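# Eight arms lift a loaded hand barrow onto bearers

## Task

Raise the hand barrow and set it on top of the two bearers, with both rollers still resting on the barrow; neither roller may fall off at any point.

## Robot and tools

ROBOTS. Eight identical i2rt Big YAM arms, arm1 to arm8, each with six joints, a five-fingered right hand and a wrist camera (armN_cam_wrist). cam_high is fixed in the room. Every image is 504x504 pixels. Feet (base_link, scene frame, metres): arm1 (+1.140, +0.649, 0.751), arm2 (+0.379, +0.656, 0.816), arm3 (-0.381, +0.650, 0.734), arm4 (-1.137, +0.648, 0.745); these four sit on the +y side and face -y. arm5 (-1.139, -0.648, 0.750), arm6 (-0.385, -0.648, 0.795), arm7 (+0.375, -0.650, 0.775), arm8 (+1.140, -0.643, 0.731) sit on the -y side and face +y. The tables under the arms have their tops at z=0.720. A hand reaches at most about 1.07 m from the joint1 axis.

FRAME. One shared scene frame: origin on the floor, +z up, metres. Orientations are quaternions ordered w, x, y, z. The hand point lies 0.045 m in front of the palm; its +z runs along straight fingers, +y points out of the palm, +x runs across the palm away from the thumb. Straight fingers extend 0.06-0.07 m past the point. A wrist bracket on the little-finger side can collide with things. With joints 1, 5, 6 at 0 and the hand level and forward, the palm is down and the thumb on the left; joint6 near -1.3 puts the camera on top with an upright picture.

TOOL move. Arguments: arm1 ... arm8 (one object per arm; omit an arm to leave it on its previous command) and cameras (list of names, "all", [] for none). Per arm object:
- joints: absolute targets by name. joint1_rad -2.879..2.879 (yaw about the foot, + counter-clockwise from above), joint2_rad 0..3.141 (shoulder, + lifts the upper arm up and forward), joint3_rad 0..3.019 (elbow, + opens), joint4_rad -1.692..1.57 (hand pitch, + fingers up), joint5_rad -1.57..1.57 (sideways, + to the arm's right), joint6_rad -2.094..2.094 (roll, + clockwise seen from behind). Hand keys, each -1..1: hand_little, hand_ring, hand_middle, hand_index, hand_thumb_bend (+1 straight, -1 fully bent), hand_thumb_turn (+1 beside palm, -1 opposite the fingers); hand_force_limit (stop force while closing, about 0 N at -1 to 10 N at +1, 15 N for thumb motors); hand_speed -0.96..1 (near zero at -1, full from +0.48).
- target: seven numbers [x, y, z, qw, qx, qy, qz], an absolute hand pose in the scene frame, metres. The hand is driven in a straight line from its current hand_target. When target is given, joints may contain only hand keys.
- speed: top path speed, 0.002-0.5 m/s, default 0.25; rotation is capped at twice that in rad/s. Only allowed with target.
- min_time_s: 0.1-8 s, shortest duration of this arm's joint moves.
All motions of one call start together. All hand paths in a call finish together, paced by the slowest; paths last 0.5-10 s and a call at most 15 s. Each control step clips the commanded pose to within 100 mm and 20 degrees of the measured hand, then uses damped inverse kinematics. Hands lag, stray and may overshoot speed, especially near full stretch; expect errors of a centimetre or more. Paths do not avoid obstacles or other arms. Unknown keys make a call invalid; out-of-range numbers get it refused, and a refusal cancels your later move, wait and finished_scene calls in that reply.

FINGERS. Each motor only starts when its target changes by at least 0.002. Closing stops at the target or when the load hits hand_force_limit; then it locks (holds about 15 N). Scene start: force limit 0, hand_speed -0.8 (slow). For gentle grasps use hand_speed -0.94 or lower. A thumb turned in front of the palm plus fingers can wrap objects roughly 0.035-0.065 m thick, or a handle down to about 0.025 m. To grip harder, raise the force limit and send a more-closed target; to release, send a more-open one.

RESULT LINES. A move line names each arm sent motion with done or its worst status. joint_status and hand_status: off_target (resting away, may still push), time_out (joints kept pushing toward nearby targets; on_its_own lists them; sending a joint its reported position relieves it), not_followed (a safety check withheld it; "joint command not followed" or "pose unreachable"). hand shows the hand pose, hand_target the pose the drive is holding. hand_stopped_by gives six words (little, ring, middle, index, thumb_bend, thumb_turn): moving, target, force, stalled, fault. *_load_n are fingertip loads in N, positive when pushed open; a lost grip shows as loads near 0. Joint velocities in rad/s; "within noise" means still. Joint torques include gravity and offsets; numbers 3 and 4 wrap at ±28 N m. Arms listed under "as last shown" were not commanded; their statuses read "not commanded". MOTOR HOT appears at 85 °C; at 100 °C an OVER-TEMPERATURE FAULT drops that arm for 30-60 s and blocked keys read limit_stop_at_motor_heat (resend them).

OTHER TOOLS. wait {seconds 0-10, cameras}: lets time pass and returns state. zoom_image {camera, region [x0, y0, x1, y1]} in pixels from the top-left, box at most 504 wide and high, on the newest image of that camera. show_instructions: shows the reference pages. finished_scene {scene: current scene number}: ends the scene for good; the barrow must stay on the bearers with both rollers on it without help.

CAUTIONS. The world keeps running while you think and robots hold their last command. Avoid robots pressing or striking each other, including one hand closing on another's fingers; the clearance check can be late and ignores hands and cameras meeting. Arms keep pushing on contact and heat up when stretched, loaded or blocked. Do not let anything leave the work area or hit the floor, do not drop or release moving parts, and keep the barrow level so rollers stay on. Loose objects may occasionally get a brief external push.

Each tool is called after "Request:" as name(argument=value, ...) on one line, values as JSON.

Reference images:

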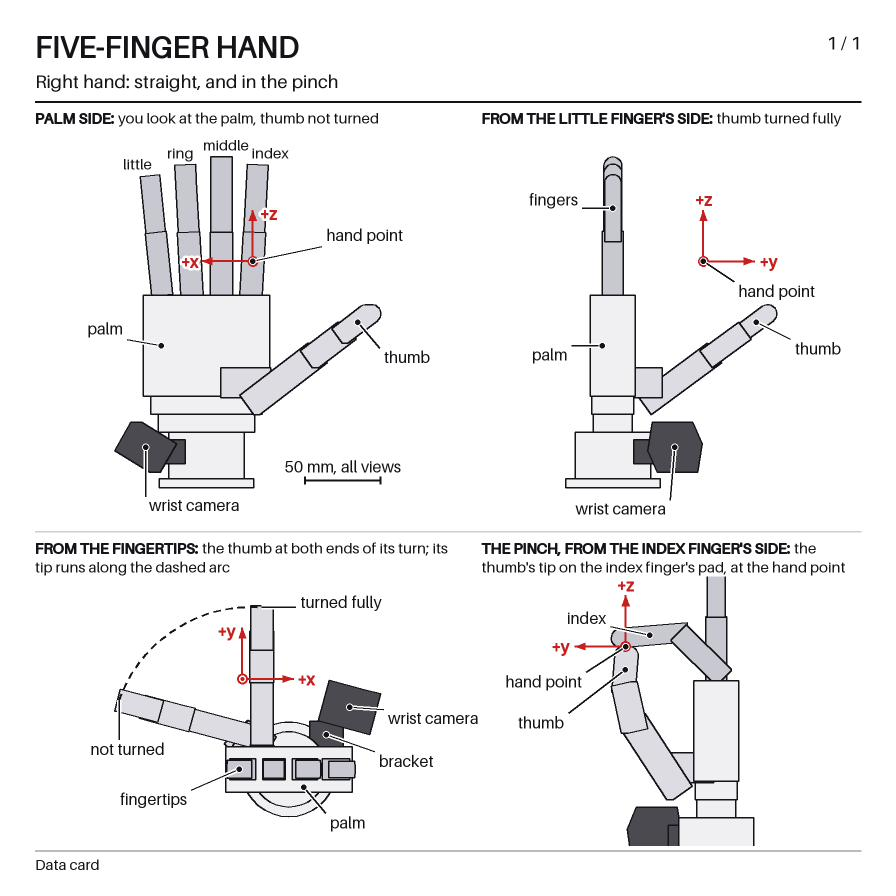

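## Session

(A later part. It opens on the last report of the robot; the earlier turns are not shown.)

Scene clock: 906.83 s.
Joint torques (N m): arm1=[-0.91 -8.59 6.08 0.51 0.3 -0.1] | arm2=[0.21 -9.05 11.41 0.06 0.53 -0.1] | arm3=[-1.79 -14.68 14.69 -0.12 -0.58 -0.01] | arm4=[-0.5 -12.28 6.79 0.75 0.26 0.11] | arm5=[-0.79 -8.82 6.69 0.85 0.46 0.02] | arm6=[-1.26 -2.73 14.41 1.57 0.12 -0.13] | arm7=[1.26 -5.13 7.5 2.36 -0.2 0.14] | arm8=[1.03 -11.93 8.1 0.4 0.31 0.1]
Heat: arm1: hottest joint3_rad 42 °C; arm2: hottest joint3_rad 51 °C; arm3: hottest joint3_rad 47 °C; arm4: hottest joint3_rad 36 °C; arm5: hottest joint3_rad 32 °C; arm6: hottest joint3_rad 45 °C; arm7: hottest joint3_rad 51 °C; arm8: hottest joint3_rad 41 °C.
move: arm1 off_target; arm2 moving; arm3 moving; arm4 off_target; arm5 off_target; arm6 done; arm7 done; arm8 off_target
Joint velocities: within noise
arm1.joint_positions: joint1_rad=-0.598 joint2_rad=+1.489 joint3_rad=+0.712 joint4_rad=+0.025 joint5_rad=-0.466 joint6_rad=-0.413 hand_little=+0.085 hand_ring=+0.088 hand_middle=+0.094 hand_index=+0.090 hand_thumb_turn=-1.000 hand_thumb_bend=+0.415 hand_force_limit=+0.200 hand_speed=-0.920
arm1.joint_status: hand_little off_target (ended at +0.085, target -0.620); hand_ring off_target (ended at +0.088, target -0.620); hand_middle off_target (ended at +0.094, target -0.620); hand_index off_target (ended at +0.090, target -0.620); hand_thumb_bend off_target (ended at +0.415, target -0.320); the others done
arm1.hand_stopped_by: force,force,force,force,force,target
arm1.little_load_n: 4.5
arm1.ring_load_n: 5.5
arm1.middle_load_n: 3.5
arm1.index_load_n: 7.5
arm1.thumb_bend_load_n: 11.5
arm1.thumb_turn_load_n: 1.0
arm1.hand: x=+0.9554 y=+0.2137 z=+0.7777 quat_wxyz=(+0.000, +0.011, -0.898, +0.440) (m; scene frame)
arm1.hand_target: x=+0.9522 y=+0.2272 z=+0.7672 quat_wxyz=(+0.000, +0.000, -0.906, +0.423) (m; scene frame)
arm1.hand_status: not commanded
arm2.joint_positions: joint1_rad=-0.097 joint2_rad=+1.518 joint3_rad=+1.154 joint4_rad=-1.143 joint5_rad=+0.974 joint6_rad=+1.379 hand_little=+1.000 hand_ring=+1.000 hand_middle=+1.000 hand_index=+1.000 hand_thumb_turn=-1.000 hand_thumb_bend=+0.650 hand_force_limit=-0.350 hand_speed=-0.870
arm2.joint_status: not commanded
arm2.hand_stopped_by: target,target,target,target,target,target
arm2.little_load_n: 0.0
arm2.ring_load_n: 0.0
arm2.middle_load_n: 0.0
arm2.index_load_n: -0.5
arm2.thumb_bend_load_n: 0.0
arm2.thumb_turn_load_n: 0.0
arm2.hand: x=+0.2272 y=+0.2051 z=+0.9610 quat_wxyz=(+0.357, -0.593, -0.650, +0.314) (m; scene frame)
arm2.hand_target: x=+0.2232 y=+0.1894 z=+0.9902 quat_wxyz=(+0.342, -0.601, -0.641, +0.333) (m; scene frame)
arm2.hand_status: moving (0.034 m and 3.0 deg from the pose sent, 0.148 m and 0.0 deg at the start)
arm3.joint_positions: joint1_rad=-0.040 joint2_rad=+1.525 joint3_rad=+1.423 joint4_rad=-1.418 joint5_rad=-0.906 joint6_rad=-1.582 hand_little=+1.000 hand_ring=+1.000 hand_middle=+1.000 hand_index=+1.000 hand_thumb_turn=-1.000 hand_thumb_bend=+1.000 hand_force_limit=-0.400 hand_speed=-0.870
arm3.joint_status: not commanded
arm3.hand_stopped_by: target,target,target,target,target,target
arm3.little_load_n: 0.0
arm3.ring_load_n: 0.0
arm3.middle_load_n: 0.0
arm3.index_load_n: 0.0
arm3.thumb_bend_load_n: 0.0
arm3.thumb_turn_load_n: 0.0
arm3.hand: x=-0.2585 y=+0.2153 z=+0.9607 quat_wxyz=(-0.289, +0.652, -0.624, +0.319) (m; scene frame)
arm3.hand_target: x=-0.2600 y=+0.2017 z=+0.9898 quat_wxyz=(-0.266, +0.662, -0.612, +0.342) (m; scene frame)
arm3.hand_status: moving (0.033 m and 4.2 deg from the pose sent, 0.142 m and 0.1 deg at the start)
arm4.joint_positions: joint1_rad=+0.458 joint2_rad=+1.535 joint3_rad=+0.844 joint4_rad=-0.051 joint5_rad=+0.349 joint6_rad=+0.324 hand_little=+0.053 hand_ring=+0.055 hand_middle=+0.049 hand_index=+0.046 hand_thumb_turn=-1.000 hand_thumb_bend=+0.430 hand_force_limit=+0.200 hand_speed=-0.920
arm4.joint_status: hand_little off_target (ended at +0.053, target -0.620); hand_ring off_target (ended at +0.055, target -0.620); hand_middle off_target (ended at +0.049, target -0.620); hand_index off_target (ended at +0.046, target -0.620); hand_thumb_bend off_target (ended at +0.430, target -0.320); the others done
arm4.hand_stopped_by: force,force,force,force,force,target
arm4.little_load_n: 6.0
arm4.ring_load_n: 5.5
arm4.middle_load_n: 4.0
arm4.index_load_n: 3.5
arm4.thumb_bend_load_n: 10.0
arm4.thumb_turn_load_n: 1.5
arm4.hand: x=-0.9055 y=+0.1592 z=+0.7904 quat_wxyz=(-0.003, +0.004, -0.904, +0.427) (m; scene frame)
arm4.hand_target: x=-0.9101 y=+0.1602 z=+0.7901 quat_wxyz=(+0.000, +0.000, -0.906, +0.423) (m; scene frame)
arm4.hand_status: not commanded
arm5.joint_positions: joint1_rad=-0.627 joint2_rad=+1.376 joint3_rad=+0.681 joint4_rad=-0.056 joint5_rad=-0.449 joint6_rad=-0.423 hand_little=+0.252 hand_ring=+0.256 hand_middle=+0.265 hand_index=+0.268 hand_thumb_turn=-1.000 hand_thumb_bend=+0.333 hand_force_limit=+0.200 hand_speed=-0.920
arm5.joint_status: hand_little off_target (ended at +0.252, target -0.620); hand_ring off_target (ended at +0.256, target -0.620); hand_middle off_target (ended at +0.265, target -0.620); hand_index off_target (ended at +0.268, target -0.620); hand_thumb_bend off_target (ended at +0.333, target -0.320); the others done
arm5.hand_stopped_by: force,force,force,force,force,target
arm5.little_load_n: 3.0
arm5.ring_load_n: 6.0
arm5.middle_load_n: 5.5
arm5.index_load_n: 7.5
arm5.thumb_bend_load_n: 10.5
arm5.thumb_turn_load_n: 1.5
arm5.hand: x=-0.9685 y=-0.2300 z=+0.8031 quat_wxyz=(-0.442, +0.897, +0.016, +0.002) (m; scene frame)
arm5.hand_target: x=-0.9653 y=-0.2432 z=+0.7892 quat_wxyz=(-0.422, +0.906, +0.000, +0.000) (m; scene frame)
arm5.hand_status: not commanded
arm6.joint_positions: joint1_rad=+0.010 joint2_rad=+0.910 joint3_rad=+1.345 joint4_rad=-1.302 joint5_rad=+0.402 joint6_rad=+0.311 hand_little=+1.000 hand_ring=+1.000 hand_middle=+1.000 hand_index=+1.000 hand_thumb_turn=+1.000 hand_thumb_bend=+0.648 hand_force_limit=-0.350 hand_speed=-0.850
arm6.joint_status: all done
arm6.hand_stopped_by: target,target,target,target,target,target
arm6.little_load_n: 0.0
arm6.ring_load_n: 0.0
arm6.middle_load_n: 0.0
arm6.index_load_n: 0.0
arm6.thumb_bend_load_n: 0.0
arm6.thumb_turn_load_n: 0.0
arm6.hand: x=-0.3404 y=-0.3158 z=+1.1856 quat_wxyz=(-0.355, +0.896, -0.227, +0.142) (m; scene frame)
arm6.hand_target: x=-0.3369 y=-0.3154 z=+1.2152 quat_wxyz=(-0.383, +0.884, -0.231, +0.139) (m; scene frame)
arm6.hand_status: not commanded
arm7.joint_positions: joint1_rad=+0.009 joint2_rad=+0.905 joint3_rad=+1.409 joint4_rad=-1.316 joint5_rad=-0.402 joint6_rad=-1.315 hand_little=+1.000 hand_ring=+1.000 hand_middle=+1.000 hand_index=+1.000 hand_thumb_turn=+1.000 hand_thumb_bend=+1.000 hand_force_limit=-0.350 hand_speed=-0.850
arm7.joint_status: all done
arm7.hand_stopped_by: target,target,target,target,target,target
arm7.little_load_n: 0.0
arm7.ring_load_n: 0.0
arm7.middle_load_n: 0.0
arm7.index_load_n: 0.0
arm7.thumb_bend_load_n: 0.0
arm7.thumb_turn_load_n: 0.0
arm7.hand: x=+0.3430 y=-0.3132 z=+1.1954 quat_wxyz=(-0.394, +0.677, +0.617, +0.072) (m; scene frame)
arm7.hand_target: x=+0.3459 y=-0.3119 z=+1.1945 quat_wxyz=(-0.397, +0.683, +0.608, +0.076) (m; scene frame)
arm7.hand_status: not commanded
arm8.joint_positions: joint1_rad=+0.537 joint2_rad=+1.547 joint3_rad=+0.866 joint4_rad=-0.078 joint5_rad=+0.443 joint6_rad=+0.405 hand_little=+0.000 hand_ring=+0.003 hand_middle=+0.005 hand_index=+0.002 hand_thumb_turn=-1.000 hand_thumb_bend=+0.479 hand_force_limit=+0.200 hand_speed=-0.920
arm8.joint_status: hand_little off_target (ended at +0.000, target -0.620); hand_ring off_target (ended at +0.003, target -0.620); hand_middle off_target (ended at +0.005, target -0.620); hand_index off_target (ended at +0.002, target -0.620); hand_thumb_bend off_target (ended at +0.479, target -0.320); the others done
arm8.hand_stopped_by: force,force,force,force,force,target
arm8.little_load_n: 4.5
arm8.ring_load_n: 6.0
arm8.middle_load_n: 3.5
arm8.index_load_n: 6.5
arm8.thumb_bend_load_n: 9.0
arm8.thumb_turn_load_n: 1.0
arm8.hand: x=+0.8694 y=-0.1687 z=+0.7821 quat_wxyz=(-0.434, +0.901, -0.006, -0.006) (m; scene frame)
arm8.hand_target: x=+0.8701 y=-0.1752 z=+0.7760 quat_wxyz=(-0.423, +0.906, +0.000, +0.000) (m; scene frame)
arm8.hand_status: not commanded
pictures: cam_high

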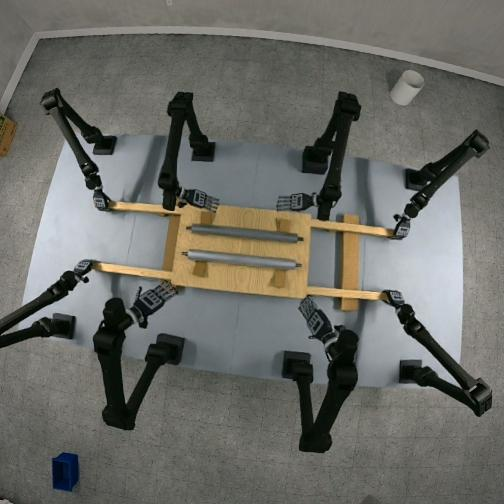

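Request:
move(arm1={"target": [0.953, 0.218, 0.865, 0, 0, 0.9063, -0.4226], "speed": 0.03}, arm2={"joints": {"joint1_rad": 0, "joint2_rad": 0.9, "joint3_rad": 1.4, "joint4_rad": -1.3, "joint5_rad": 0.4, "joint6_rad": 0.3, "hand_thumb_turn": 1}, "min_time_s": 4}, arm3={"joints": {"joint1_rad": 0, "joint2_rad": 0.9, "joint3_rad": 1.4, "joint4_rad": -1.3, "joint5_rad": -0.4, "joint6_rad": -1.3, "hand_thumb_turn": 1}, "min_time_s": 4}, arm4={"target": [-0.909, 0.16, 0.883, 0, 0, 0.9063, -0.4226], "speed": 0.03}, arm5={"target": [-0.966, -0.234, 0.856, 0.4226, -0.9063, 0, 0], "speed": 0.03}, arm8={"target": [0.87, -0.172, 0.866, 0.4226, -0.9063, 0, 0], "speed": 0.03}, cameras=["cam_high", "arm6_cam_wrist", "arm7_cam_wrist"])

Request:
zoom_image(camera="cam_high", region=[160, 180, 330, 310])

Scene clock: 949.47 s.
Joint torques (N m): arm1=[-0.56 -16.15 9.62 -1.33 -0.59 0.32] | arm2=[2.02 -1.26 12.07 1.25 0.1 -0.11] | arm3=[-0.56 -4.66 9.25 1.94 -0.07 0.11] | arm4=[0.03 -23.18 9.13 -1.63 1.08 -0.02] | arm5=[-0.03 -17.55 9.95 -1.36 -0.5 0.36] | arm6=[-1.26 -2.73 14.41 1.57 0.12 -0.13] | arm7=[1.44 -5.07 7.42 2.33 -0.18 0.13] | arm8=[1.61 -23.41 11.04 -1.55 0.95 0.11]
Heat: arm1: hottest joint3_rad 42 °C; arm2: hottest joint3_rad 56 °C; arm3: hottest joint3_rad 53 °C; arm4: hottest joint3_rad 37 °C; arm5: hottest joint3_rad 33 °C; arm6: hottest joint3_rad 54 °C; arm7: hottest joint3_rad 48 °C; arm8: hottest joint3_rad 42 °C.
move: arm1 moving; arm2 done; arm3 done; arm4 moving; arm5 moving; arm8 moving
Joint velocities: within noise
arm1.joint_positions: joint1_rad=-0.578 joint2_rad=+1.434 joint3_rad=+0.818 joint4_rad=-0.231 joint5_rad=-0.435 joint6_rad=-0.435 hand_little=+0.085 hand_ring=+0.088 hand_middle=+0.095 hand_index=+0.090 hand_thumb_turn=-1.000 hand_thumb_bend=+0.417 hand_force_limit=+0.200 hand_speed=-0.920
arm1.joint_status: not commanded
arm1.hand_stopped_by: force,force,force,force,force,target
arm1.little_load_n: 3.5
arm1.ring_load_n: 6.5
arm1.middle_load_n: 7.0
arm1.index_load_n: 13.5
arm1.thumb_bend_load_n: 17.5
arm1.thumb_turn_load_n: 3.0
arm1.hand: x=+0.9585 y=+0.2143 z=+0.8121 quat_wxyz=(-0.010, +0.012, -0.917, +0.399) (m; scene frame)
arm1.hand_target: x=+0.9536 y=+0.2164 z=+0.8607 quat_wxyz=(+0.000, +0.000, -0.906, +0.423) (m; scene frame)
arm1.hand_status: moving (0.053 m and 3.5 deg from the pose sent, 0.087 m and 2.5 deg at the start)
arm2.joint_positions: joint1_rad=-0.015 joint2_rad=+0.905 joint3_rad=+1.343 joint4_rad=-1.294 joint5_rad=+0.402 joint6_rad=+0.316 hand_little=+1.000 hand_ring=+1.000 hand_middle=+1.000 hand_index=+1.000 hand_thumb_turn=+1.000 hand_thumb_bend=+0.650 hand_force_limit=-0.350 hand_speed=-0.870
arm2.joint_status: all done
arm2.hand_stopped_by: target,target,target,target,target,target
arm2.little_load_n: 0.0
arm2.ring_load_n: 0.0
arm2.middle_load_n: 0.0
arm2.index_load_n: -0.5
arm2.thumb_bend_load_n: 0.0
arm2.thumb_turn_load_n: 0.0
arm2.hand: x=+0.3584 y=+0.3279 z=+1.2135 quat_wxyz=(+0.134, -0.203, -0.896, +0.373) (m; scene frame)
arm2.hand_target: x=+0.3634 y=+0.3279 z=+1.2417 quat_wxyz=(+0.127, -0.192, -0.888, +0.397) (m; scene frame)
arm2.hand_status: not commanded
arm3.joint_positions: joint1_rad=-0.008 joint2_rad=+0.905 joint3_rad=+1.403 joint4_rad=-1.317 joint5_rad=-0.403 joint6_rad=-1.310 hand_little=+1.000 hand_ring=+1.000 hand_middle=+1.000 hand_index=+1.000 hand_thumb_turn=+1.000 hand_thumb_bend=+1.000 hand_force_limit=-0.400 hand_speed=-0.870
arm3.joint_status: all done
arm3.hand_stopped_by: target,target,target,target,target,target
arm3.little_load_n: 0.0
arm3.ring_load_n: 0.0
arm3.middle_load_n: 0.0
arm3.index_load_n: 0.0
arm3.thumb_bend_load_n: 0.0
arm3.thumb_turn_load_n: 0.0
arm3.hand: x=-0.3314 y=+0.3194 z=+1.1547 quat_wxyz=(+0.067, +0.630, -0.666, +0.394) (m; scene frame)
arm3.hand_target: x=-0.3288 y=+0.3180 z=+1.1572 quat_wxyz=(+0.070, +0.629, -0.663, +0.400) (m; scene frame)
arm3.hand_status: not commanded
arm4.joint_positions: joint1_rad=+0.452 joint2_rad=+1.515 joint3_rad=+0.944 joint4_rad=-0.247 joint5_rad=+0.328 joint6_rad=+0.332 hand_little=+0.054 hand_ring=+0.056 hand_middle=+0.049 hand_index=+0.046 hand_thumb_turn=-1.000 hand_thumb_bend=+0.430 hand_force_limit=+0.200 hand_speed=-0.920
arm4.joint_status: not commanded
arm4.hand_stopped_by: force,force,force,force,force,target
arm4.little_load_n: 12.0
arm4.ring_load_n: 11.5
arm4.middle_load_n: 6.0
arm4.index_load_n: 4.5
arm4.thumb_bend_load_n: 10.5
arm4.thumb_turn_load_n: 1.0
arm4.hand: x=-0.9029 y=+0.1576 z=+0.8161 quat_wxyz=(+0.003, +0.009, -0.919, +0.393) (m; scene frame)
arm4.hand_target: x=-0.9084 y=+0.1587 z=+0.8777 quat_wxyz=(-0.001, +0.000, -0.906, +0.423) (m; scene frame)
arm4.hand_status: moving (0.067 m and 3.9 deg from the pose sent, 0.093 m and 0.8 deg at the start)
arm5.joint_positions: joint1_rad=-0.616 joint2_rad=+1.373 joint3_rad=+0.752 joint4_rad=-0.210 joint5_rad=-0.413 joint6_rad=-0.448 hand_little=+0.252 hand_ring=+0.256 hand_middle=+0.265 hand_index=+0.268 hand_thumb_turn=-1.000 hand_thumb_bend=+0.334 hand_force_limit=+0.200 hand_speed=-0.920
arm5.joint_status: not commanded
arm5.hand_stopped_by: force,force,force,force,force,target
arm5.little_load_n: 5.0
arm5.ring_load_n: 8.5
arm5.middle_load_n: 8.5
arm5.index_load_n: 9.0
arm5.thumb_bend_load_n: 14.0
arm5.thumb_turn_load_n: 2.5
arm5.hand: x=-0.9656 y=-0.2317 z=+0.8127 quat_wxyz=(-0.406, +0.914, +0.017, +0.000) (m; scene frame)
arm5.hand_target: x=-0.9660 y=-0.2327 z=+0.8527 quat_wxyz=(-0.424, +0.906, +0.000, +0.000) (m; scene frame)
arm5.hand_status: moving (0.043 m and 2.8 deg from the pose sent, 0.053 m and 3.2 deg at the start)
arm6, arm7: as last shown
arm7.thumb_bend_load_n: -0.5
arm8.joint_positions: joint1_rad=+0.523 joint2_rad=+1.550 joint3_rad=+0.962 joint4_rad=-0.276 joint5_rad=+0.424 joint6_rad=+0.398 hand_little=+0.000 hand_ring=+0.003 hand_middle=+0.005 hand_index=+0.002 hand_thumb_turn=-1.000 hand_thumb_bend=+0.480 hand_force_limit=+0.200 hand_speed=-0.920
arm8.joint_status: not commanded
arm8.hand_stopped_by: force,force,force,force,force,target
arm8.little_load_n: 12.5
arm8.ring_load_n: 11.0
arm8.middle_load_n: 4.5
arm8.index_load_n: 3.0
arm8.thumb_bend_load_n: 17.0
arm8.thumb_turn_load_n: 4.5
arm8.hand: x=+0.8741 y=-0.1681 z=+0.7935 quat_wxyz=(-0.390, +0.920, +0.007, +0.016) (m; scene frame)
arm8.hand_target: x=+0.8701 y=-0.1706 z=+0.8603 quat_wxyz=(-0.423, +0.906, +0.000, -0.001) (m; scene frame)
arm8.hand_status: moving (0.073 m and 4.5 deg from the pose sent, 0.084 m and 1.7 deg at the start)
pictures: arm6_cam_wrist, arm7_cam_wrist, cam_high

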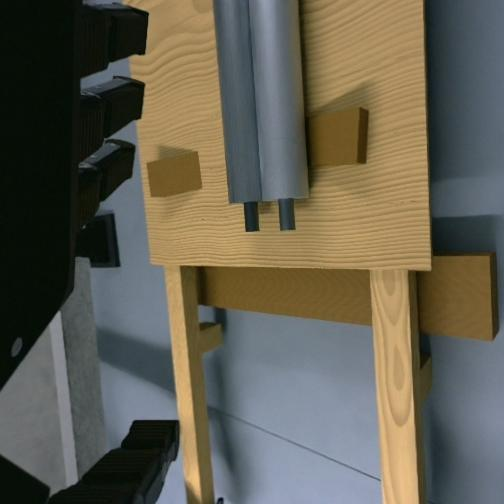

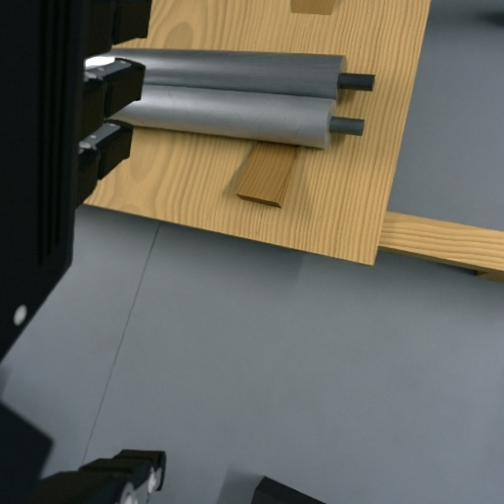

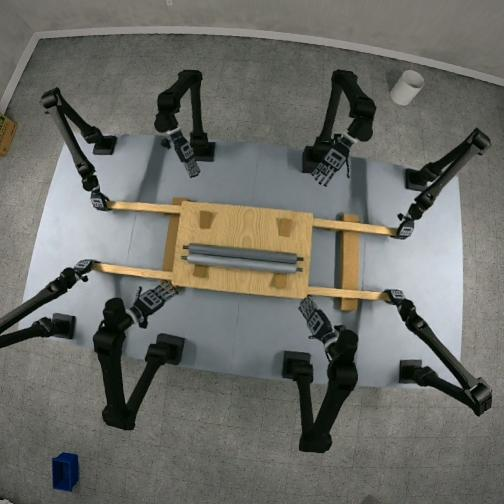

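Scaled by 2.965 from the camera's 504x504 image, which has a finer 720x720 frame.

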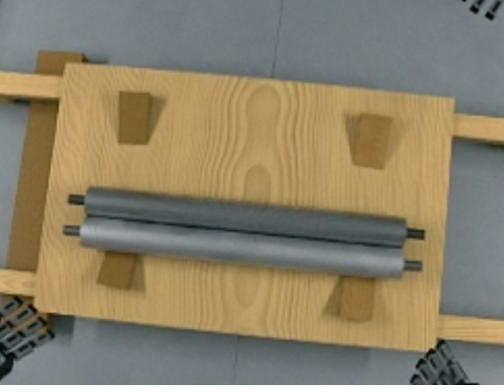

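Request:
move(arm1={"target": [0.953, 0.218, 0.912, 0, 0, 0.9063, -0.4226], "speed": 0.03}, arm4={"target": [-0.909, 0.16, 0.947, 0, 0, 0.9063, -0.4226], "speed": 0.03}, arm5={"target": [-0.966, -0.234, 0.918, 0.4226, -0.9063, 0, 0], "speed": 0.03}, arm8={"target": [0.87, -0.172, 0.947, 0.4226, -0.9063, 0, 0], "speed": 0.03}, cameras=["cam_high", "arm6_cam_wrist", "arm7_cam_wrist"])

Request:
zoom_image(camera="cam_high", region=[160, 180, 330, 310])

Scene clock: 972.27 s.
Joint torques (N m): arm1=[-0.5 -16.03 11.49 -1.46 -0.74 0.33] | arm2=[2.02 -1.26 12.07 1.2 0.09 -0.1] | arm3=[-0.67 -4.66 9.35 1.96 -0.08 0.11] | arm4=[0.32 -23.65 11.51 -2.04 1.06 -0.04] | arm5=[0.15 -18.32 12.9 -1.8 -0.57 0.42] | arm6=[-1.2 -2.67 14.42 1.55 0.12 -0.14] | arm7=[1.38 -5.13 7.43 2.29 -0.18 0.14] | arm8=[1.55 -25.99 13.11 -1.8 1.04 0.16]
Heat: arm1: hottest joint3_rad 45 °C; arm2: hottest joint3_rad 60 °C; arm3: hottest joint3_rad 49 °C; arm4: hottest joint3_rad 41 °C; arm5: hottest joint3_rad 36 °C; arm6: hottest joint3_rad 56 °C; arm7: hottest joint3_rad 48 °C; arm8: hottest joint3_rad 46 °C.
move: arm1 off_target; arm4 off_target; arm5 off_target; arm8 off_target
Joint velocities: within noise
arm1.joint_positions: joint1_rad=-0.578 joint2_rad=+1.385 joint3_rad=+0.881 joint4_rad=-0.363 joint5_rad=-0.432 joint6_rad=-0.438 hand_little=+0.085 hand_ring=+0.088 hand_middle=+0.095 hand_index=+0.090 hand_thumb_turn=-1.000 hand_thumb_bend=+0.417 hand_force_limit=+0.200 hand_speed=-0.920
arm1.joint_status: not commanded
arm1.hand_stopped_by: force,force,force,force,force,target
arm1.little_load_n: 1.5
arm1.ring_load_n: 5.5
arm1.middle_load_n: 7.0
arm1.index_load_n: 14.5
arm1.thumb_bend_load_n: 18.0
arm1.thumb_turn_load_n: 3.0
arm1.hand: x=+0.9584 y=+0.2148 z=+0.8464 quat_wxyz=(-0.014, +0.011, -0.920, +0.391) (m; scene frame)
arm1.hand_target: x=+0.9540 y=+0.2165 z=+0.9069 quat_wxyz=(+0.000, +0.001, -0.906, +0.424) (m; scene frame)
arm1.hand_status: off_target (0.066 m and 4.4 deg from the pose sent, 0.100 m and 3.5 deg at the start)
arm2, arm3, arm6, arm7: as last shown
arm2.little_load_n: -0.5
arm2.index_load_n: 0.0
arm2.thumb_turn_load_n: -0.5
arm4.joint_positions: joint1_rad=+0.449 joint2_rad=+1.462 joint3_rad=+1.037 joint4_rad=-0.418 joint5_rad=+0.328 joint6_rad=+0.332 hand_little=+0.054 hand_ring=+0.056 hand_middle=+0.049 hand_index=+0.046 hand_thumb_turn=-1.000 hand_thumb_bend=+0.430 hand_force_limit=+0.200 hand_speed=-0.920
arm4.joint_status: not commanded
arm4.hand_stopped_by: force,force,force,force,force,target
arm4.little_load_n: 13.0
arm4.ring_load_n: 11.5
arm4.middle_load_n: 5.5
arm4.index_load_n: 3.0
arm4.thumb_bend_load_n: 12.0
arm4.thumb_turn_load_n: 0.5
arm4.hand: x=-0.9031 y=+0.1567 z=+0.8633 quat_wxyz=(+0.009, +0.010, -0.924, +0.383) (m; scene frame)
arm4.hand_target: x=-0.9088 y=+0.1593 z=+0.9408 quat_wxyz=(-0.001, +0.000, -0.906, +0.424) (m; scene frame)
arm4.hand_status: off_target (0.084 m and 5.2 deg from the pose sent, 0.131 m and 3.9 deg at the start)
arm5.joint_positions: joint1_rad=-0.616 joint2_rad=+1.307 joint3_rad=+0.835 joint4_rad=-0.386 joint5_rad=-0.410 joint6_rad=-0.453 hand_little=+0.252 hand_ring=+0.256 hand_middle=+0.265 hand_index=+0.268 hand_thumb_turn=-1.000 hand_thumb_bend=+0.335 hand_force_limit=+0.200 hand_speed=-0.920
arm5.joint_status: not commanded
arm5.hand_stopped_by: force,force,force,force,force,target
arm5.little_load_n: 4.5
arm5.ring_load_n: 8.5
arm5.middle_load_n: 9.5
arm5.index_load_n: 10.0
arm5.thumb_bend_load_n: 16.0
arm5.thumb_turn_load_n: 2.5
arm5.hand: x=-0.9657 y=-0.2340 z=+0.8565 quat_wxyz=(-0.395, +0.918, +0.016, -0.005) (m; scene frame)
arm5.hand_target: x=-0.9665 y=-0.2330 z=+0.9135 quat_wxyz=(-0.424, +0.906, +0.001, +0.000) (m; scene frame)
arm5.hand_status: off_target (0.061 m and 4.0 deg from the pose sent, 0.105 m and 2.8 deg at the start)
arm6.middle_load_n: -0.5
arm7.thumb_bend_load_n: 0.0
arm8.joint_positions: joint1_rad=+0.520 joint2_rad=+1.524 joint3_rad=+1.037 joint4_rad=-0.418 joint5_rad=+0.420 joint6_rad=+0.391 hand_little=+0.000 hand_ring=+0.003 hand_middle=+0.005 hand_index=+0.002 hand_thumb_turn=-1.000 hand_thumb_bend=+0.480 hand_force_limit=+0.200 hand_speed=-0.920
arm8.joint_status: not commanded
arm8.hand_stopped_by: force,force,force,force,force,target
arm8.little_load_n: 16.0
arm8.ring_load_n: 11.5
arm8.middle_load_n: 2.5
arm8.index_load_n: 0.0
arm8.thumb_bend_load_n: 14.5
arm8.thumb_turn_load_n: 5.5
arm8.hand: x=+0.8749 y=-0.1679 z=+0.8218 quat_wxyz=(-0.373, +0.927, +0.015, +0.026) (m; scene frame)
arm8.hand_target: x=+0.8717 y=-0.1702 z=+0.9129 quat_wxyz=(-0.423, +0.906, +0.000, -0.001) (m; scene frame)
arm8.hand_status: off_target (0.125 m and 7.0 deg from the pose sent, 0.154 m and 4.5 deg at the start; pose on its path clipped on 60 of 105 steps)
pictures: arm6_cam_wrist, arm7_cam_wrist, cam_high

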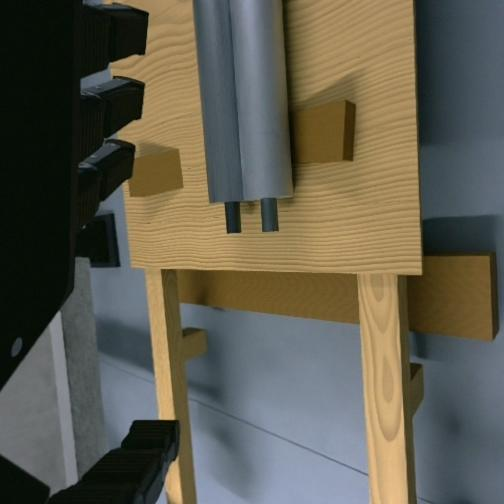

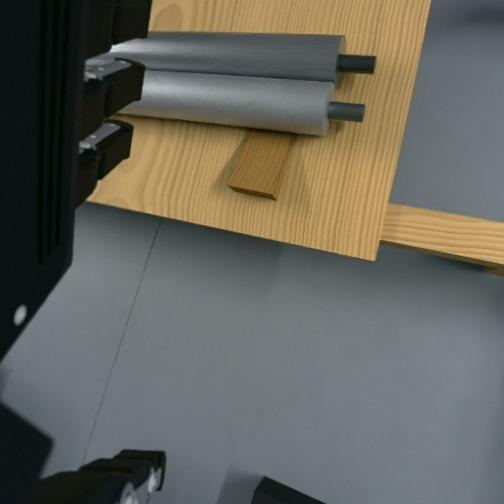

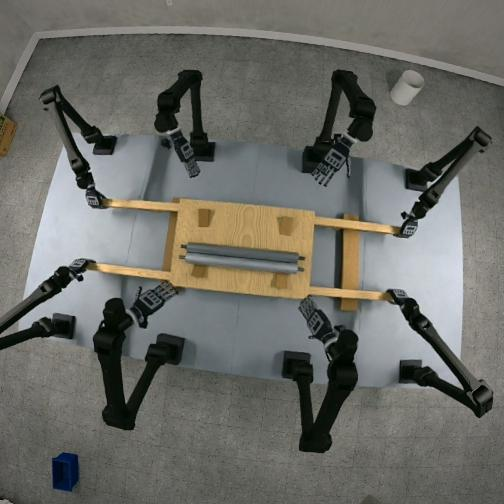

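Scaled by 2.965 from the camera's 504x504 image, which has a finer 720x720 frame.

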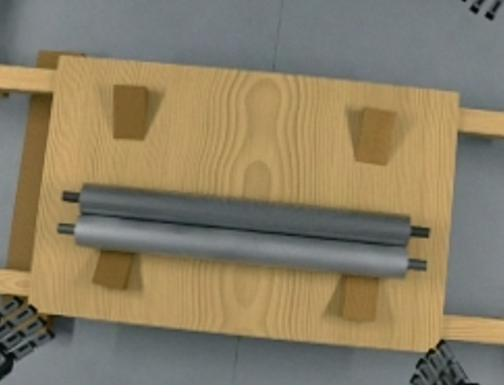

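Request:
move(arm1={"target": [0.953, 0.218, 0.916, 0, 0, 0.9063, -0.4226], "speed": 0.02}, arm4={"target": [-0.909, 0.16, 0.947, 0, 0, 0.9063, -0.4226], "speed": 0.02}, arm5={"target": [-0.966, -0.234, 0.932, 0.4226, -0.9063, 0, 0], "speed": 0.02}, arm8={"target": [0.872, -0.17, 0.962, 0.4226, -0.9063, 0, 0], "speed": 0.02})

Scene clock: 991.63 s.
Joint torques (N m): arm1=[-0.73 -16.09 11.69 -1.35 -0.76 0.31] | arm2=[2.02 -1.32 12.08 1.24 0.1 -0.1] | arm3=[-0.5 -4.95 9.31 1.92 -0.06 0.12] | arm4=[0.03 -23.65 11.36 -1.91 1.02 -0.07] | arm5=[0.15 -19.08 13.45 -1.94 -0.73 0.46] | arm6=[-1.26 -2.73 14.41 1.57 0.12 -0.14] | arm7=[1.32 -5.19 7.45 2.28 -0.17 0.15] | arm8=[1.44 -25.88 13.29 -1.62 1.11 0.14]
Heat: arm1: hottest joint3_rad 46 °C; arm2: hottest joint3_rad 62 °C; arm3: hottest joint3_rad 47 °C; arm4: hottest joint3_rad 42 °C; arm5: hottest joint3_rad 40 °C; arm6: hottest joint3_rad 57 °C; arm7: hottest joint3_rad 47 °C; arm8: hottest joint3_rad 49 °C.
move: arm1 off_target; arm4 off_target; arm5 off_target; arm8 off_target
Joint velocities: within noise
arm1.joint_positions: joint1_rad=-0.578 joint2_rad=+1.383 joint3_rad=+0.885 joint4_rad=-0.373 joint5_rad=-0.431 joint6_rad=-0.438 hand_little=+0.085 hand_ring=+0.088 hand_middle=+0.095 hand_index=+0.090 hand_thumb_turn=-1.000 hand_thumb_bend=+0.417 hand_force_limit=+0.200 hand_speed=-0.920
arm1.joint_status: not commanded
arm1.hand_stopped_by: force,force,force,force,force,target
arm1.little_load_n: 1.5
arm1.ring_load_n: 5.5
arm1.middle_load_n: 6.5
arm1.index_load_n: 13.5
arm1.thumb_bend_load_n: 18.0
arm1.thumb_turn_load_n: 2.0
arm1.hand: x=+0.9586 y=+0.2154 z=+0.8477 quat_wxyz=(-0.014, +0.010, -0.921, +0.389) (m; scene frame)
arm1.hand_target: x=+0.9541 y=+0.2166 z=+0.9106 quat_wxyz=(+0.000, +0.001, -0.906, +0.424) (m; scene frame)
arm1.hand_status: off_target (0.069 m and 4.7 deg from the pose sent, 0.070 m and 4.4 deg at the start)
arm2, arm3, arm6, arm7: as last shown
arm2.little_load_n: 0.0
arm2.index_load_n: -0.5
arm2.thumb_turn_load_n: 0.0
arm4.joint_positions: joint1_rad=+0.449 joint2_rad=+1.458 joint3_rad=+1.040 joint4_rad=-0.421 joint5_rad=+0.328 joint6_rad=+0.332 hand_little=+0.054 hand_ring=+0.056 hand_middle=+0.049 hand_index=+0.046 hand_thumb_turn=-1.000 hand_thumb_bend=+0.430 hand_force_limit=+0.200 hand_speed=-0.920
arm4.joint_status: not commanded
arm4.hand_stopped_by: force,force,force,force,force,target
arm4.little_load_n: 12.5
arm4.ring_load_n: 11.0
arm4.middle_load_n: 5.5
arm4.index_load_n: 3.0
arm4.thumb_bend_load_n: 12.5
arm4.thumb_turn_load_n: 0.0
arm4.hand: x=-0.9028 y=+0.1557 z=+0.8666 quat_wxyz=(+0.008, +0.009, -0.923, +0.385) (m; scene frame)
arm4.hand_target: x=-0.9087 y=+0.1592 z=+0.9410 quat_wxyz=(-0.001, +0.000, -0.906, +0.423) (m; scene frame)
arm4.hand_status: off_target (0.081 m and 4.9 deg from the pose sent, 0.084 m and 5.2 deg at the start)
arm5.joint_positions: joint1_rad=-0.615 joint2_rad=+1.302 joint3_rad=+0.853 joint4_rad=-0.422 joint5_rad=-0.407 joint6_rad=-0.458 hand_little=+0.252 hand_ring=+0.256 hand_middle=+0.265 hand_index=+0.268 hand_thumb_turn=-1.000 hand_thumb_bend=+0.335 hand_force_limit=+0.200 hand_speed=-0.920
arm5.joint_status: not commanded
arm5.hand_stopped_by: force,force,force,force,force,target
arm5.little_load_n: 5.0
arm5.ring_load_n: 9.0
arm5.middle_load_n: 9.5
arm5.index_load_n: 10.5
arm5.thumb_bend_load_n: 17.0
arm5.thumb_turn_load_n: 2.5
arm5.hand: x=-0.9655 y=-0.2352 z=+0.8625 quat_wxyz=(-0.390, +0.921, +0.017, -0.006) (m; scene frame)
arm5.hand_target: x=-0.9668 y=-0.2332 z=+0.9267 quat_wxyz=(-0.424, +0.905, +0.001, +0.000) (m; scene frame)
arm5.hand_status: off_target (0.069 m and 4.6 deg from the pose sent, 0.075 m and 4.0 deg at the start)
arm6.middle_load_n: 0.0
arm6.thumb_turn_load_n: -0.5
arm8.joint_positions: joint1_rad=+0.517 joint2_rad=+1.521 joint3_rad=+1.042 joint4_rad=-0.427 joint5_rad=+0.414 joint6_rad=+0.389 hand_little=+0.000 hand_ring=+0.003 hand_middle=+0.005 hand_index=+0.002 hand_thumb_turn=-1.000 hand_thumb_bend=+0.480 hand_force_limit=+0.200 hand_speed=-0.920
arm8.joint_status: not commanded
arm8.hand_stopped_by: force,force,force,force,force,target
arm8.little_load_n: 15.5
arm8.ring_load_n: 11.5
arm8.middle_load_n: 2.5
arm8.index_load_n: 0.0
arm8.thumb_bend_load_n: 14.5
arm8.thumb_turn_load_n: 5.5
arm8.hand: x=+0.8756 y=-0.1672 z=+0.8247 quat_wxyz=(-0.372, +0.928, +0.015, +0.025) (m; scene frame)
arm8.hand_target: x=+0.8737 y=-0.1685 z=+0.9161 quat_wxyz=(-0.423, +0.906, +0.000, -0.001) (m; scene frame)
arm8.hand_status: off_target (0.137 m and 7.1 deg from the pose sent, 0.140 m and 7.0 deg at the start; pose on its path clipped on 75 of 88 steps)
pictures: none

Request:
move(arm1={"target": [0.997, 0.217, 0.928, 0, 0, 0.9063, -0.4226], "speed": 0.03}, arm4={"target": [-0.865, 0.159, 0.949, 0, 0, 0.9063, -0.4226], "speed": 0.03}, arm5={"target": [-0.922, -0.235, 0.946, 0.4226, -0.9063, 0, 0], "speed": 0.03}, arm8={"target": [0.916, -0.171, 0.965, 0.4226, -0.9063, 0, 0], "speed": 0.03}, cameras=["cam_high", "arm6_cam_wrist", "arm7_cam_wrist"])

Request:
zoom_image(camera="cam_high", region=[160, 180, 330, 310])

Scene clock: 1031.87 s.
Joint torques (N m): arm1=[1.55 -15.97 9.57 -0.36 -0.58 0.53] | arm2=[1.9 -1.32 12.11 1.21 0.11 -0.1] | arm3=[-0.32 -4.66 9.31 2 -0.07 0.11] | arm4=[2.32 -20.25 12.4 -1.65 1.74 0.11] | arm5=[-2.55 -17.2 15.24 -1.58 -1.4 0.35] | arm6=[-1.2 -2.73 14.42 1.55 0.12 -0.14] | arm7=[1.08 -5.3 7.41 2.32 -0.18 0.13] | arm8=[0.26 -25.7 12.6 -0.92 1.16 0.05]
Heat: arm1: hottest joint3_rad 54 °C; arm2: hottest joint3_rad 64 °C; arm3: hottest joint3_rad 45 °C; arm4: hottest joint3_rad 45 °C; arm5: hottest joint3_rad 45 °C; arm6: hottest joint3_rad 58 °C; arm7: hottest joint3_rad 46 °C; arm8: hottest joint3_rad 53 °C.
move: arm1 off_target; arm4 off_target; arm5 off_target; arm8 off_target
Joint velocities: within noise
arm1.joint_positions: joint1_rad=-0.502 joint2_rad=+1.317 joint3_rad=+0.885 joint4_rad=-0.413 joint5_rad=-0.366 joint6_rad=-0.380 hand_little=+0.085 hand_ring=+0.088 hand_middle=+0.095 hand_index=+0.090 hand_thumb_turn=-1.000 hand_thumb_bend=+0.417 hand_force_limit=+0.200 hand_speed=-0.920
arm1.joint_status: not commanded
arm1.hand_stopped_by: force,force,force,force,force,target
arm1.little_load_n: 4.0
arm1.ring_load_n: 6.0
arm1.middle_load_n: 4.5
arm1.index_load_n: 9.0
arm1.thumb_bend_load_n: 21.0
arm1.thumb_turn_load_n: 0.0
arm1.hand: x=+0.9872 y=+0.2115 z=+0.8697 quat_wxyz=(-0.006, +0.010, -0.922, +0.387) (m; scene frame)
arm1.hand_target: x=+0.9968 y=+0.2153 z=+0.9230 quat_wxyz=(-0.001, +0.001, -0.906, +0.423) (m; scene frame)
arm1.hand_status: off_target (0.059 m and 4.6 deg from the pose sent, 0.089 m and 4.7 deg at the start)
arm2, arm3, arm6, arm7: as last shown
arm2.index_load_n: 0.0
arm4.joint_positions: joint1_rad=+0.505 joint2_rad=+1.473 joint3_rad=+1.099 joint4_rad=-0.467 joint5_rad=+0.371 joint6_rad=+0.379 hand_little=+0.054 hand_ring=+0.056 hand_middle=+0.049 hand_index=+0.046 hand_thumb_turn=-1.000 hand_thumb_bend=+0.430 hand_force_limit=+0.200 hand_speed=-0.920
arm4.joint_status: not commanded
arm4.hand_stopped_by: force,force,force,force,force,target
arm4.little_load_n: 14.0
arm4.ring_load_n: 11.5
arm4.middle_load_n: 5.0
arm4.index_load_n: 2.0
arm4.thumb_bend_load_n: 12.0
arm4.thumb_turn_load_n: -1.0
arm4.hand: x=-0.8743 y=+0.1547 z=+0.8824 quat_wxyz=(+0.007, +0.006, -0.920, +0.391) (m; scene frame)
arm4.hand_target: x=-0.8659 y=+0.1592 z=+0.9461 quat_wxyz=(-0.002, +0.000, -0.906, +0.423) (m; scene frame)
arm4.hand_status: off_target (0.067 m and 4.1 deg from the pose sent, 0.091 m and 4.9 deg at the start)
arm5.joint_positions: joint1_rad=-0.679 joint2_rad=+1.323 joint3_rad=+0.928 joint4_rad=-0.501 joint5_rad=-0.453 joint6_rad=-0.522 hand_little=+0.252 hand_ring=+0.256 hand_middle=+0.265 hand_index=+0.268 hand_thumb_turn=-1.000 hand_thumb_bend=+0.335 hand_force_limit=+0.200 hand_speed=-0.920
arm5.joint_status: not commanded
arm5.hand_stopped_by: force,force,force,force,force,target
arm5.little_load_n: 2.0
arm5.ring_load_n: 7.0
arm5.middle_load_n: 10.0
arm5.index_load_n: 12.0
arm5.thumb_bend_load_n: 15.5
arm5.thumb_turn_load_n: 5.5
arm5.hand: x=-0.9370 y=-0.2370 z=+0.8805 quat_wxyz=(-0.390, +0.921, +0.022, -0.007) (m; scene frame)
arm5.hand_target: x=-0.9238 y=-0.2354 z=+0.9428 quat_wxyz=(-0.424, +0.906, +0.001, +0.002) (m; scene frame)
arm5.hand_status: off_target (0.067 m and 4.9 deg from the pose sent, 0.094 m and 4.6 deg at the start)
arm6.thumb_turn_load_n: 0.0
arm8.joint_positions: joint1_rad=+0.455 joint2_rad=+1.453 joint3_rad=+1.043 joint4_rad=-0.490 joint5_rad=+0.357 joint6_rad=+0.339 hand_little=+0.000 hand_ring=+0.003 hand_middle=+0.005 hand_index=+0.002 hand_thumb_turn=-1.000 hand_thumb_bend=+0.480 hand_force_limit=+0.200 hand_speed=-0.920
arm8.joint_status: not commanded
arm8.hand_stopped_by: force,force,force,force,force,target
arm8.little_load_n: 10.0
arm8.ring_load_n: 9.5
arm8.middle_load_n: 3.5
arm8.index_load_n: 2.5
arm8.thumb_bend_load_n: 15.0
arm8.thumb_turn_load_n: 7.5
arm8.hand: x=+0.9046 y=-0.1695 z=+0.8494 quat_wxyz=(-0.363, +0.931, +0.019, +0.020) (m; scene frame)
arm8.hand_target: x=+0.9139 y=-0.1702 z=+0.9400 quat_wxyz=(-0.423, +0.906, -0.001, +0.000) (m; scene frame)
arm8.hand_status: off_target (0.116 m and 8.0 deg from the pose sent, 0.146 m and 7.1 deg at the start; pose on its path clipped on 72 of 83 steps)
pictures: arm6_cam_wrist, arm7_cam_wrist, cam_high

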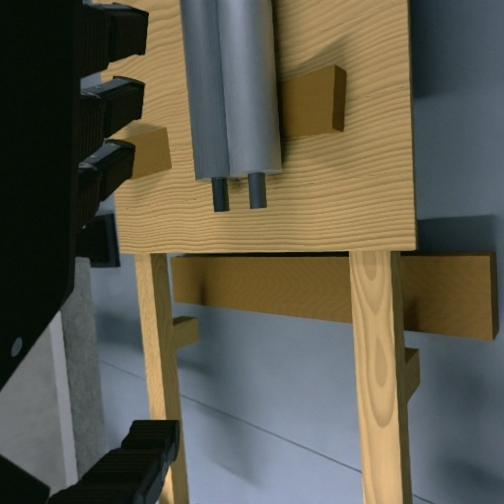

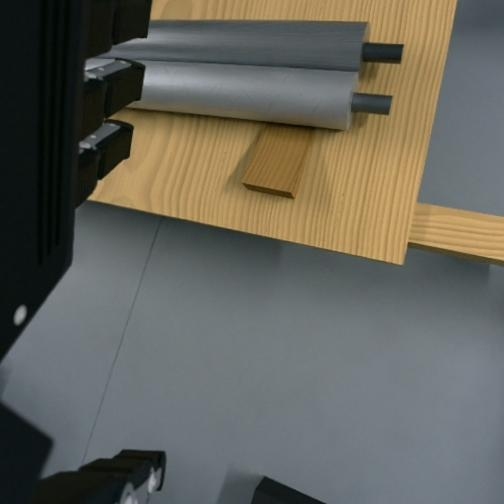

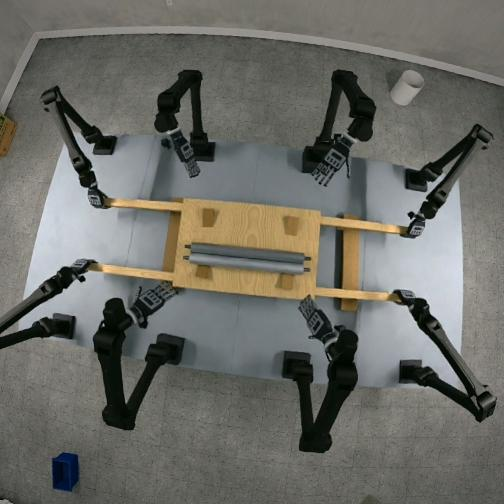

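Scaled by 2.965 from the camera's 504x504 image, which has a finer 720x720 frame.

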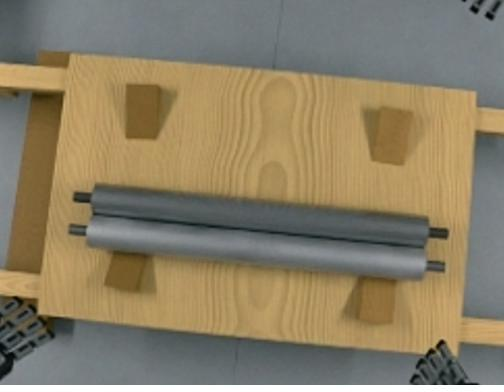

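Request:
move(arm1={"target": [1.084, 0.21, 0.917, 0, 0, 0.9063, -0.4226], "speed": 0.04}, arm4={"target": [-0.778, 0.153, 0.952, 0, 0, 0.9063, -0.4226], "speed": 0.04}, arm5={"target": [-0.836, -0.241, 0.947, 0.4226, -0.9063, 0, 0], "speed": 0.04}, arm8={"target": [0.998, -0.176, 0.938, 0.4226, -0.9063, 0, 0], "speed": 0.04}, cameras=["cam_high", "arm6_cam_wrist", "arm2_cam_wrist", "arm3_cam_wrist", "arm7_cam_wrist"])

Request:
zoom_image(camera="cam_high", region=[150, 180, 400, 320])

Scene clock: 1056.07 s.
Joint torques (N m): arm1=[1.49 -14.15 9.03 -0.03 -0.3 0.54] | arm2=[1.96 -1.32 12.07 1.24 0.11 -0.11] | arm3=[-0.38 -4.89 9.25 1.95 -0.08 0.1] | arm4=[3.02 -23 13.26 -1.62 2.02 0.11] | arm5=[-2.43 -19.14 15.47 -1.59 -1.65 0.36] | arm6=[-1.26 -2.73 14.42 1.55 0.13 -0.13] | arm7=[1.32 -5.19 7.42 2.29 -0.18 0.15] | arm8=[-0.21 -23.88 11.48 0.08 0.64 0.1]
Heat: arm1: hottest joint3_rad 53 °C; arm2: hottest joint3_rad 65 °C; arm3: hottest joint3_rad 45 °C; arm4: hottest joint3_rad 51 °C; arm5: hottest joint3_rad 44 °C; arm6: hottest joint3_rad 58 °C; arm7: hottest joint3_rad 46 °C; arm8: hottest joint3_rad 54 °C.
move: arm1 off_target; arm4 off_target; arm5 off_target; arm8 off_target
Joint velocities: within noise
arm1.joint_positions: joint1_rad=-0.282 joint2_rad=+1.244 joint3_rad=+0.804 joint4_rad=-0.360 joint5_rad=-0.196 joint6_rad=-0.223 hand_little=+0.085 hand_ring=+0.088 hand_middle=+0.095 hand_index=+0.090 hand_thumb_turn=-1.000 hand_thumb_bend=+0.417 hand_force_limit=+0.200 hand_speed=-0.920
arm1.joint_status: not commanded
arm1.hand_stopped_by: force,force,force,force,force,target
arm1.little_load_n: 9.0
arm1.ring_load_n: 9.0
arm1.middle_load_n: 4.5
arm1.index_load_n: 5.0
arm1.thumb_bend_load_n: 19.0
arm1.thumb_turn_load_n: -2.5
arm1.hand: x=+1.0697 y=+0.2057 z=+0.8648 quat_wxyz=(+0.004, +0.011, -0.923, +0.384) (m; scene frame)
arm1.hand_target: x=+1.0832 y=+0.2084 z=+0.9127 quat_wxyz=(-0.002, +0.001, -0.906, +0.423) (m; scene frame)
arm1.hand_status: off_target (0.054 m and 5.0 deg from the pose sent, 0.108 m and 4.6 deg at the start)
arm2, arm3, arm6, arm7: as last shown
arm4.joint_positions: joint1_rad=+0.643 joint2_rad=+1.620 joint3_rad=+1.258 joint4_rad=-0.550 joint5_rad=+0.463 joint6_rad=+0.494 hand_little=+0.054 hand_ring=+0.056 hand_middle=+0.049 hand_index=+0.046 hand_thumb_turn=-1.000 hand_thumb_bend=+0.430 hand_force_limit=+0.200 hand_speed=-0.920
arm4.joint_status: not commanded
arm4.hand_stopped_by: force,force,force,force,force,target
arm4.little_load_n: 16.0
arm4.ring_load_n: 11.5
arm4.middle_load_n: 2.5
arm4.index_load_n: 0.0
arm4.thumb_bend_load_n: 12.5
arm4.thumb_turn_load_n: -1.0
arm4.hand: x=-0.7927 y=+0.1514 z=+0.8713 quat_wxyz=(+0.015, +0.008, -0.924, +0.382) (m; scene frame)
arm4.hand_target: x=-0.7800 y=+0.1542 z=+0.9490 quat_wxyz=(-0.003, -0.001, -0.906, +0.423) (m; scene frame)
arm4.hand_status: off_target (0.082 m and 5.4 deg from the pose sent, 0.119 m and 4.1 deg at the start)
arm5.joint_positions: joint1_rad=-0.837 joint2_rad=+1.474 joint3_rad=+1.076 joint4_rad=-0.582 joint5_rad=-0.554 joint6_rad=-0.663 hand_little=+0.251 hand_ring=+0.256 hand_middle=+0.265 hand_index=+0.268 hand_thumb_turn=-1.000 hand_thumb_bend=+0.335 hand_force_limit=+0.200 hand_speed=-0.920
arm5.joint_status: not commanded
arm5.hand_stopped_by: force,force,force,force,force,target
arm5.little_load_n: 0.5
arm5.ring_load_n: 5.5
arm5.middle_load_n: 9.5
arm5.index_load_n: 13.0
arm5.thumb_bend_load_n: 15.0
arm5.thumb_turn_load_n: 6.5
arm5.hand: x=-0.8558 y=-0.2418 z=+0.8742 quat_wxyz=(-0.387, +0.922, +0.019, -0.015) (m; scene frame)
arm5.hand_target: x=-0.8387 y=-0.2420 z=+0.9436 quat_wxyz=(-0.424, +0.906, +0.001, +0.002) (m; scene frame)
arm5.hand_status: off_target (0.075 m and 5.3 deg from the pose sent, 0.121 m and 4.9 deg at the start)
arm6.little_load_n: -0.5
arm8.joint_positions: joint1_rad=+0.269 joint2_rad=+1.353 joint3_rad=+0.940 joint4_rad=-0.454 joint5_rad=+0.226 joint6_rad=+0.198 hand_little=+0.000 hand_ring=+0.003 hand_middle=+0.005 hand_index=+0.002 hand_thumb_turn=-1.000 hand_thumb_bend=+0.480 hand_force_limit=+0.200 hand_speed=-0.920
arm8.joint_status: not commanded
arm8.hand_stopped_by: force,force,force,force,force,target
arm8.little_load_n: 6.5
arm8.ring_load_n: 8.0
arm8.middle_load_n: 5.5
arm8.index_load_n: 7.0
arm8.thumb_bend_load_n: 13.5
arm8.thumb_turn_load_n: 8.5
arm8.hand: x=+0.9890 y=-0.1742 z=+0.8496 quat_wxyz=(-0.357, +0.934, +0.017, +0.014) (m; scene frame)
arm8.hand_target: x=+0.9970 y=-0.1750 z=+0.9300 quat_wxyz=(-0.423, +0.906, +0.000, +0.000) (m; scene frame)
arm8.hand_status: off_target (0.089 m and 8.5 deg from the pose sent, 0.129 m and 8.0 deg at the start)
pictures: arm2_cam_wrist, arm3_cam_wrist, arm6_cam_wrist, arm7_cam_wrist, cam_high

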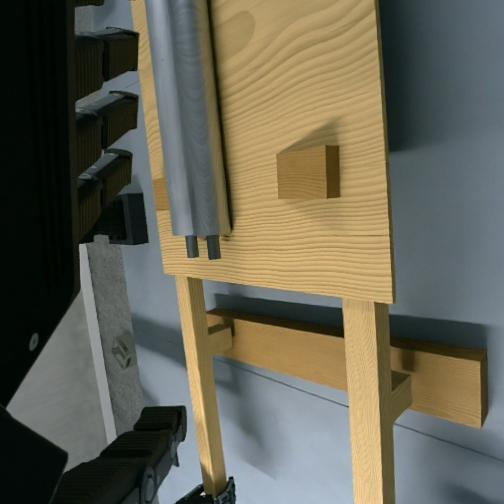

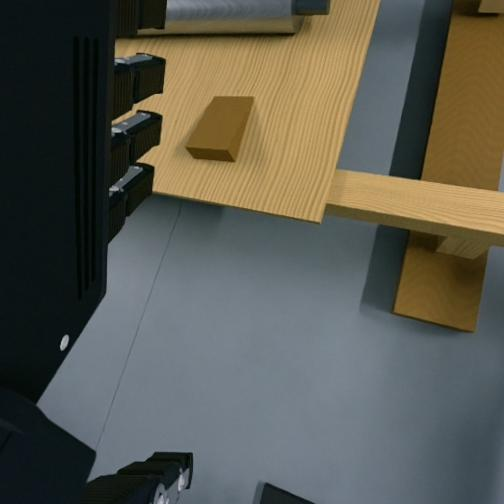

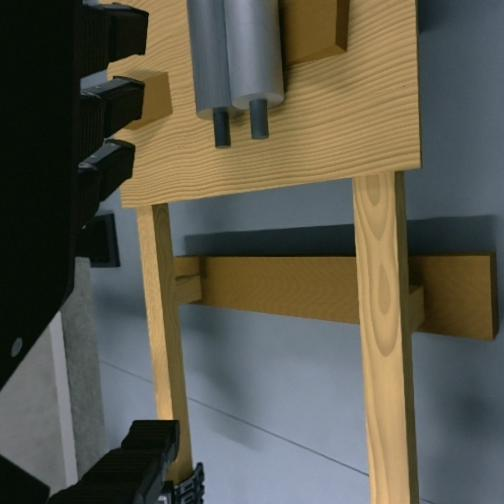

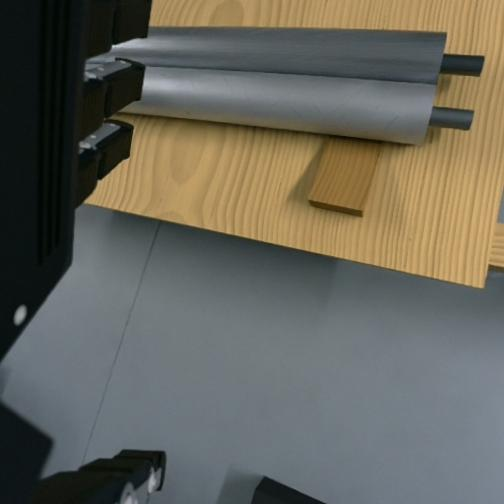

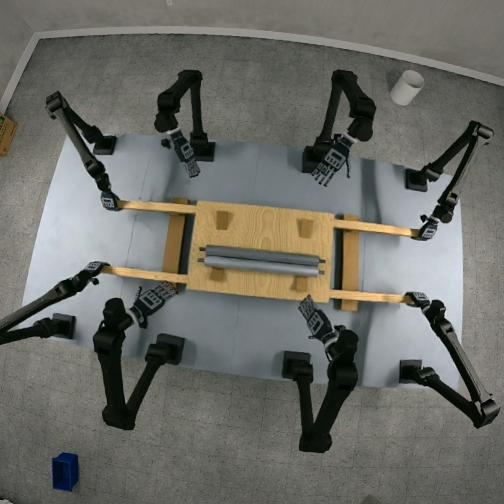

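Scaled by 2.016 from the camera's 504x504 image, which has a finer 720x720 frame.

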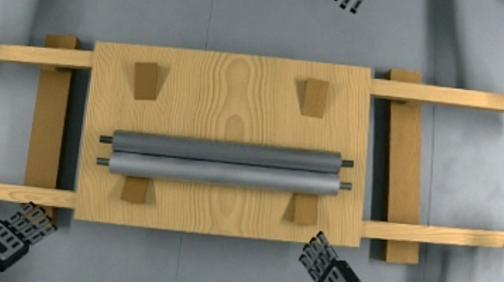

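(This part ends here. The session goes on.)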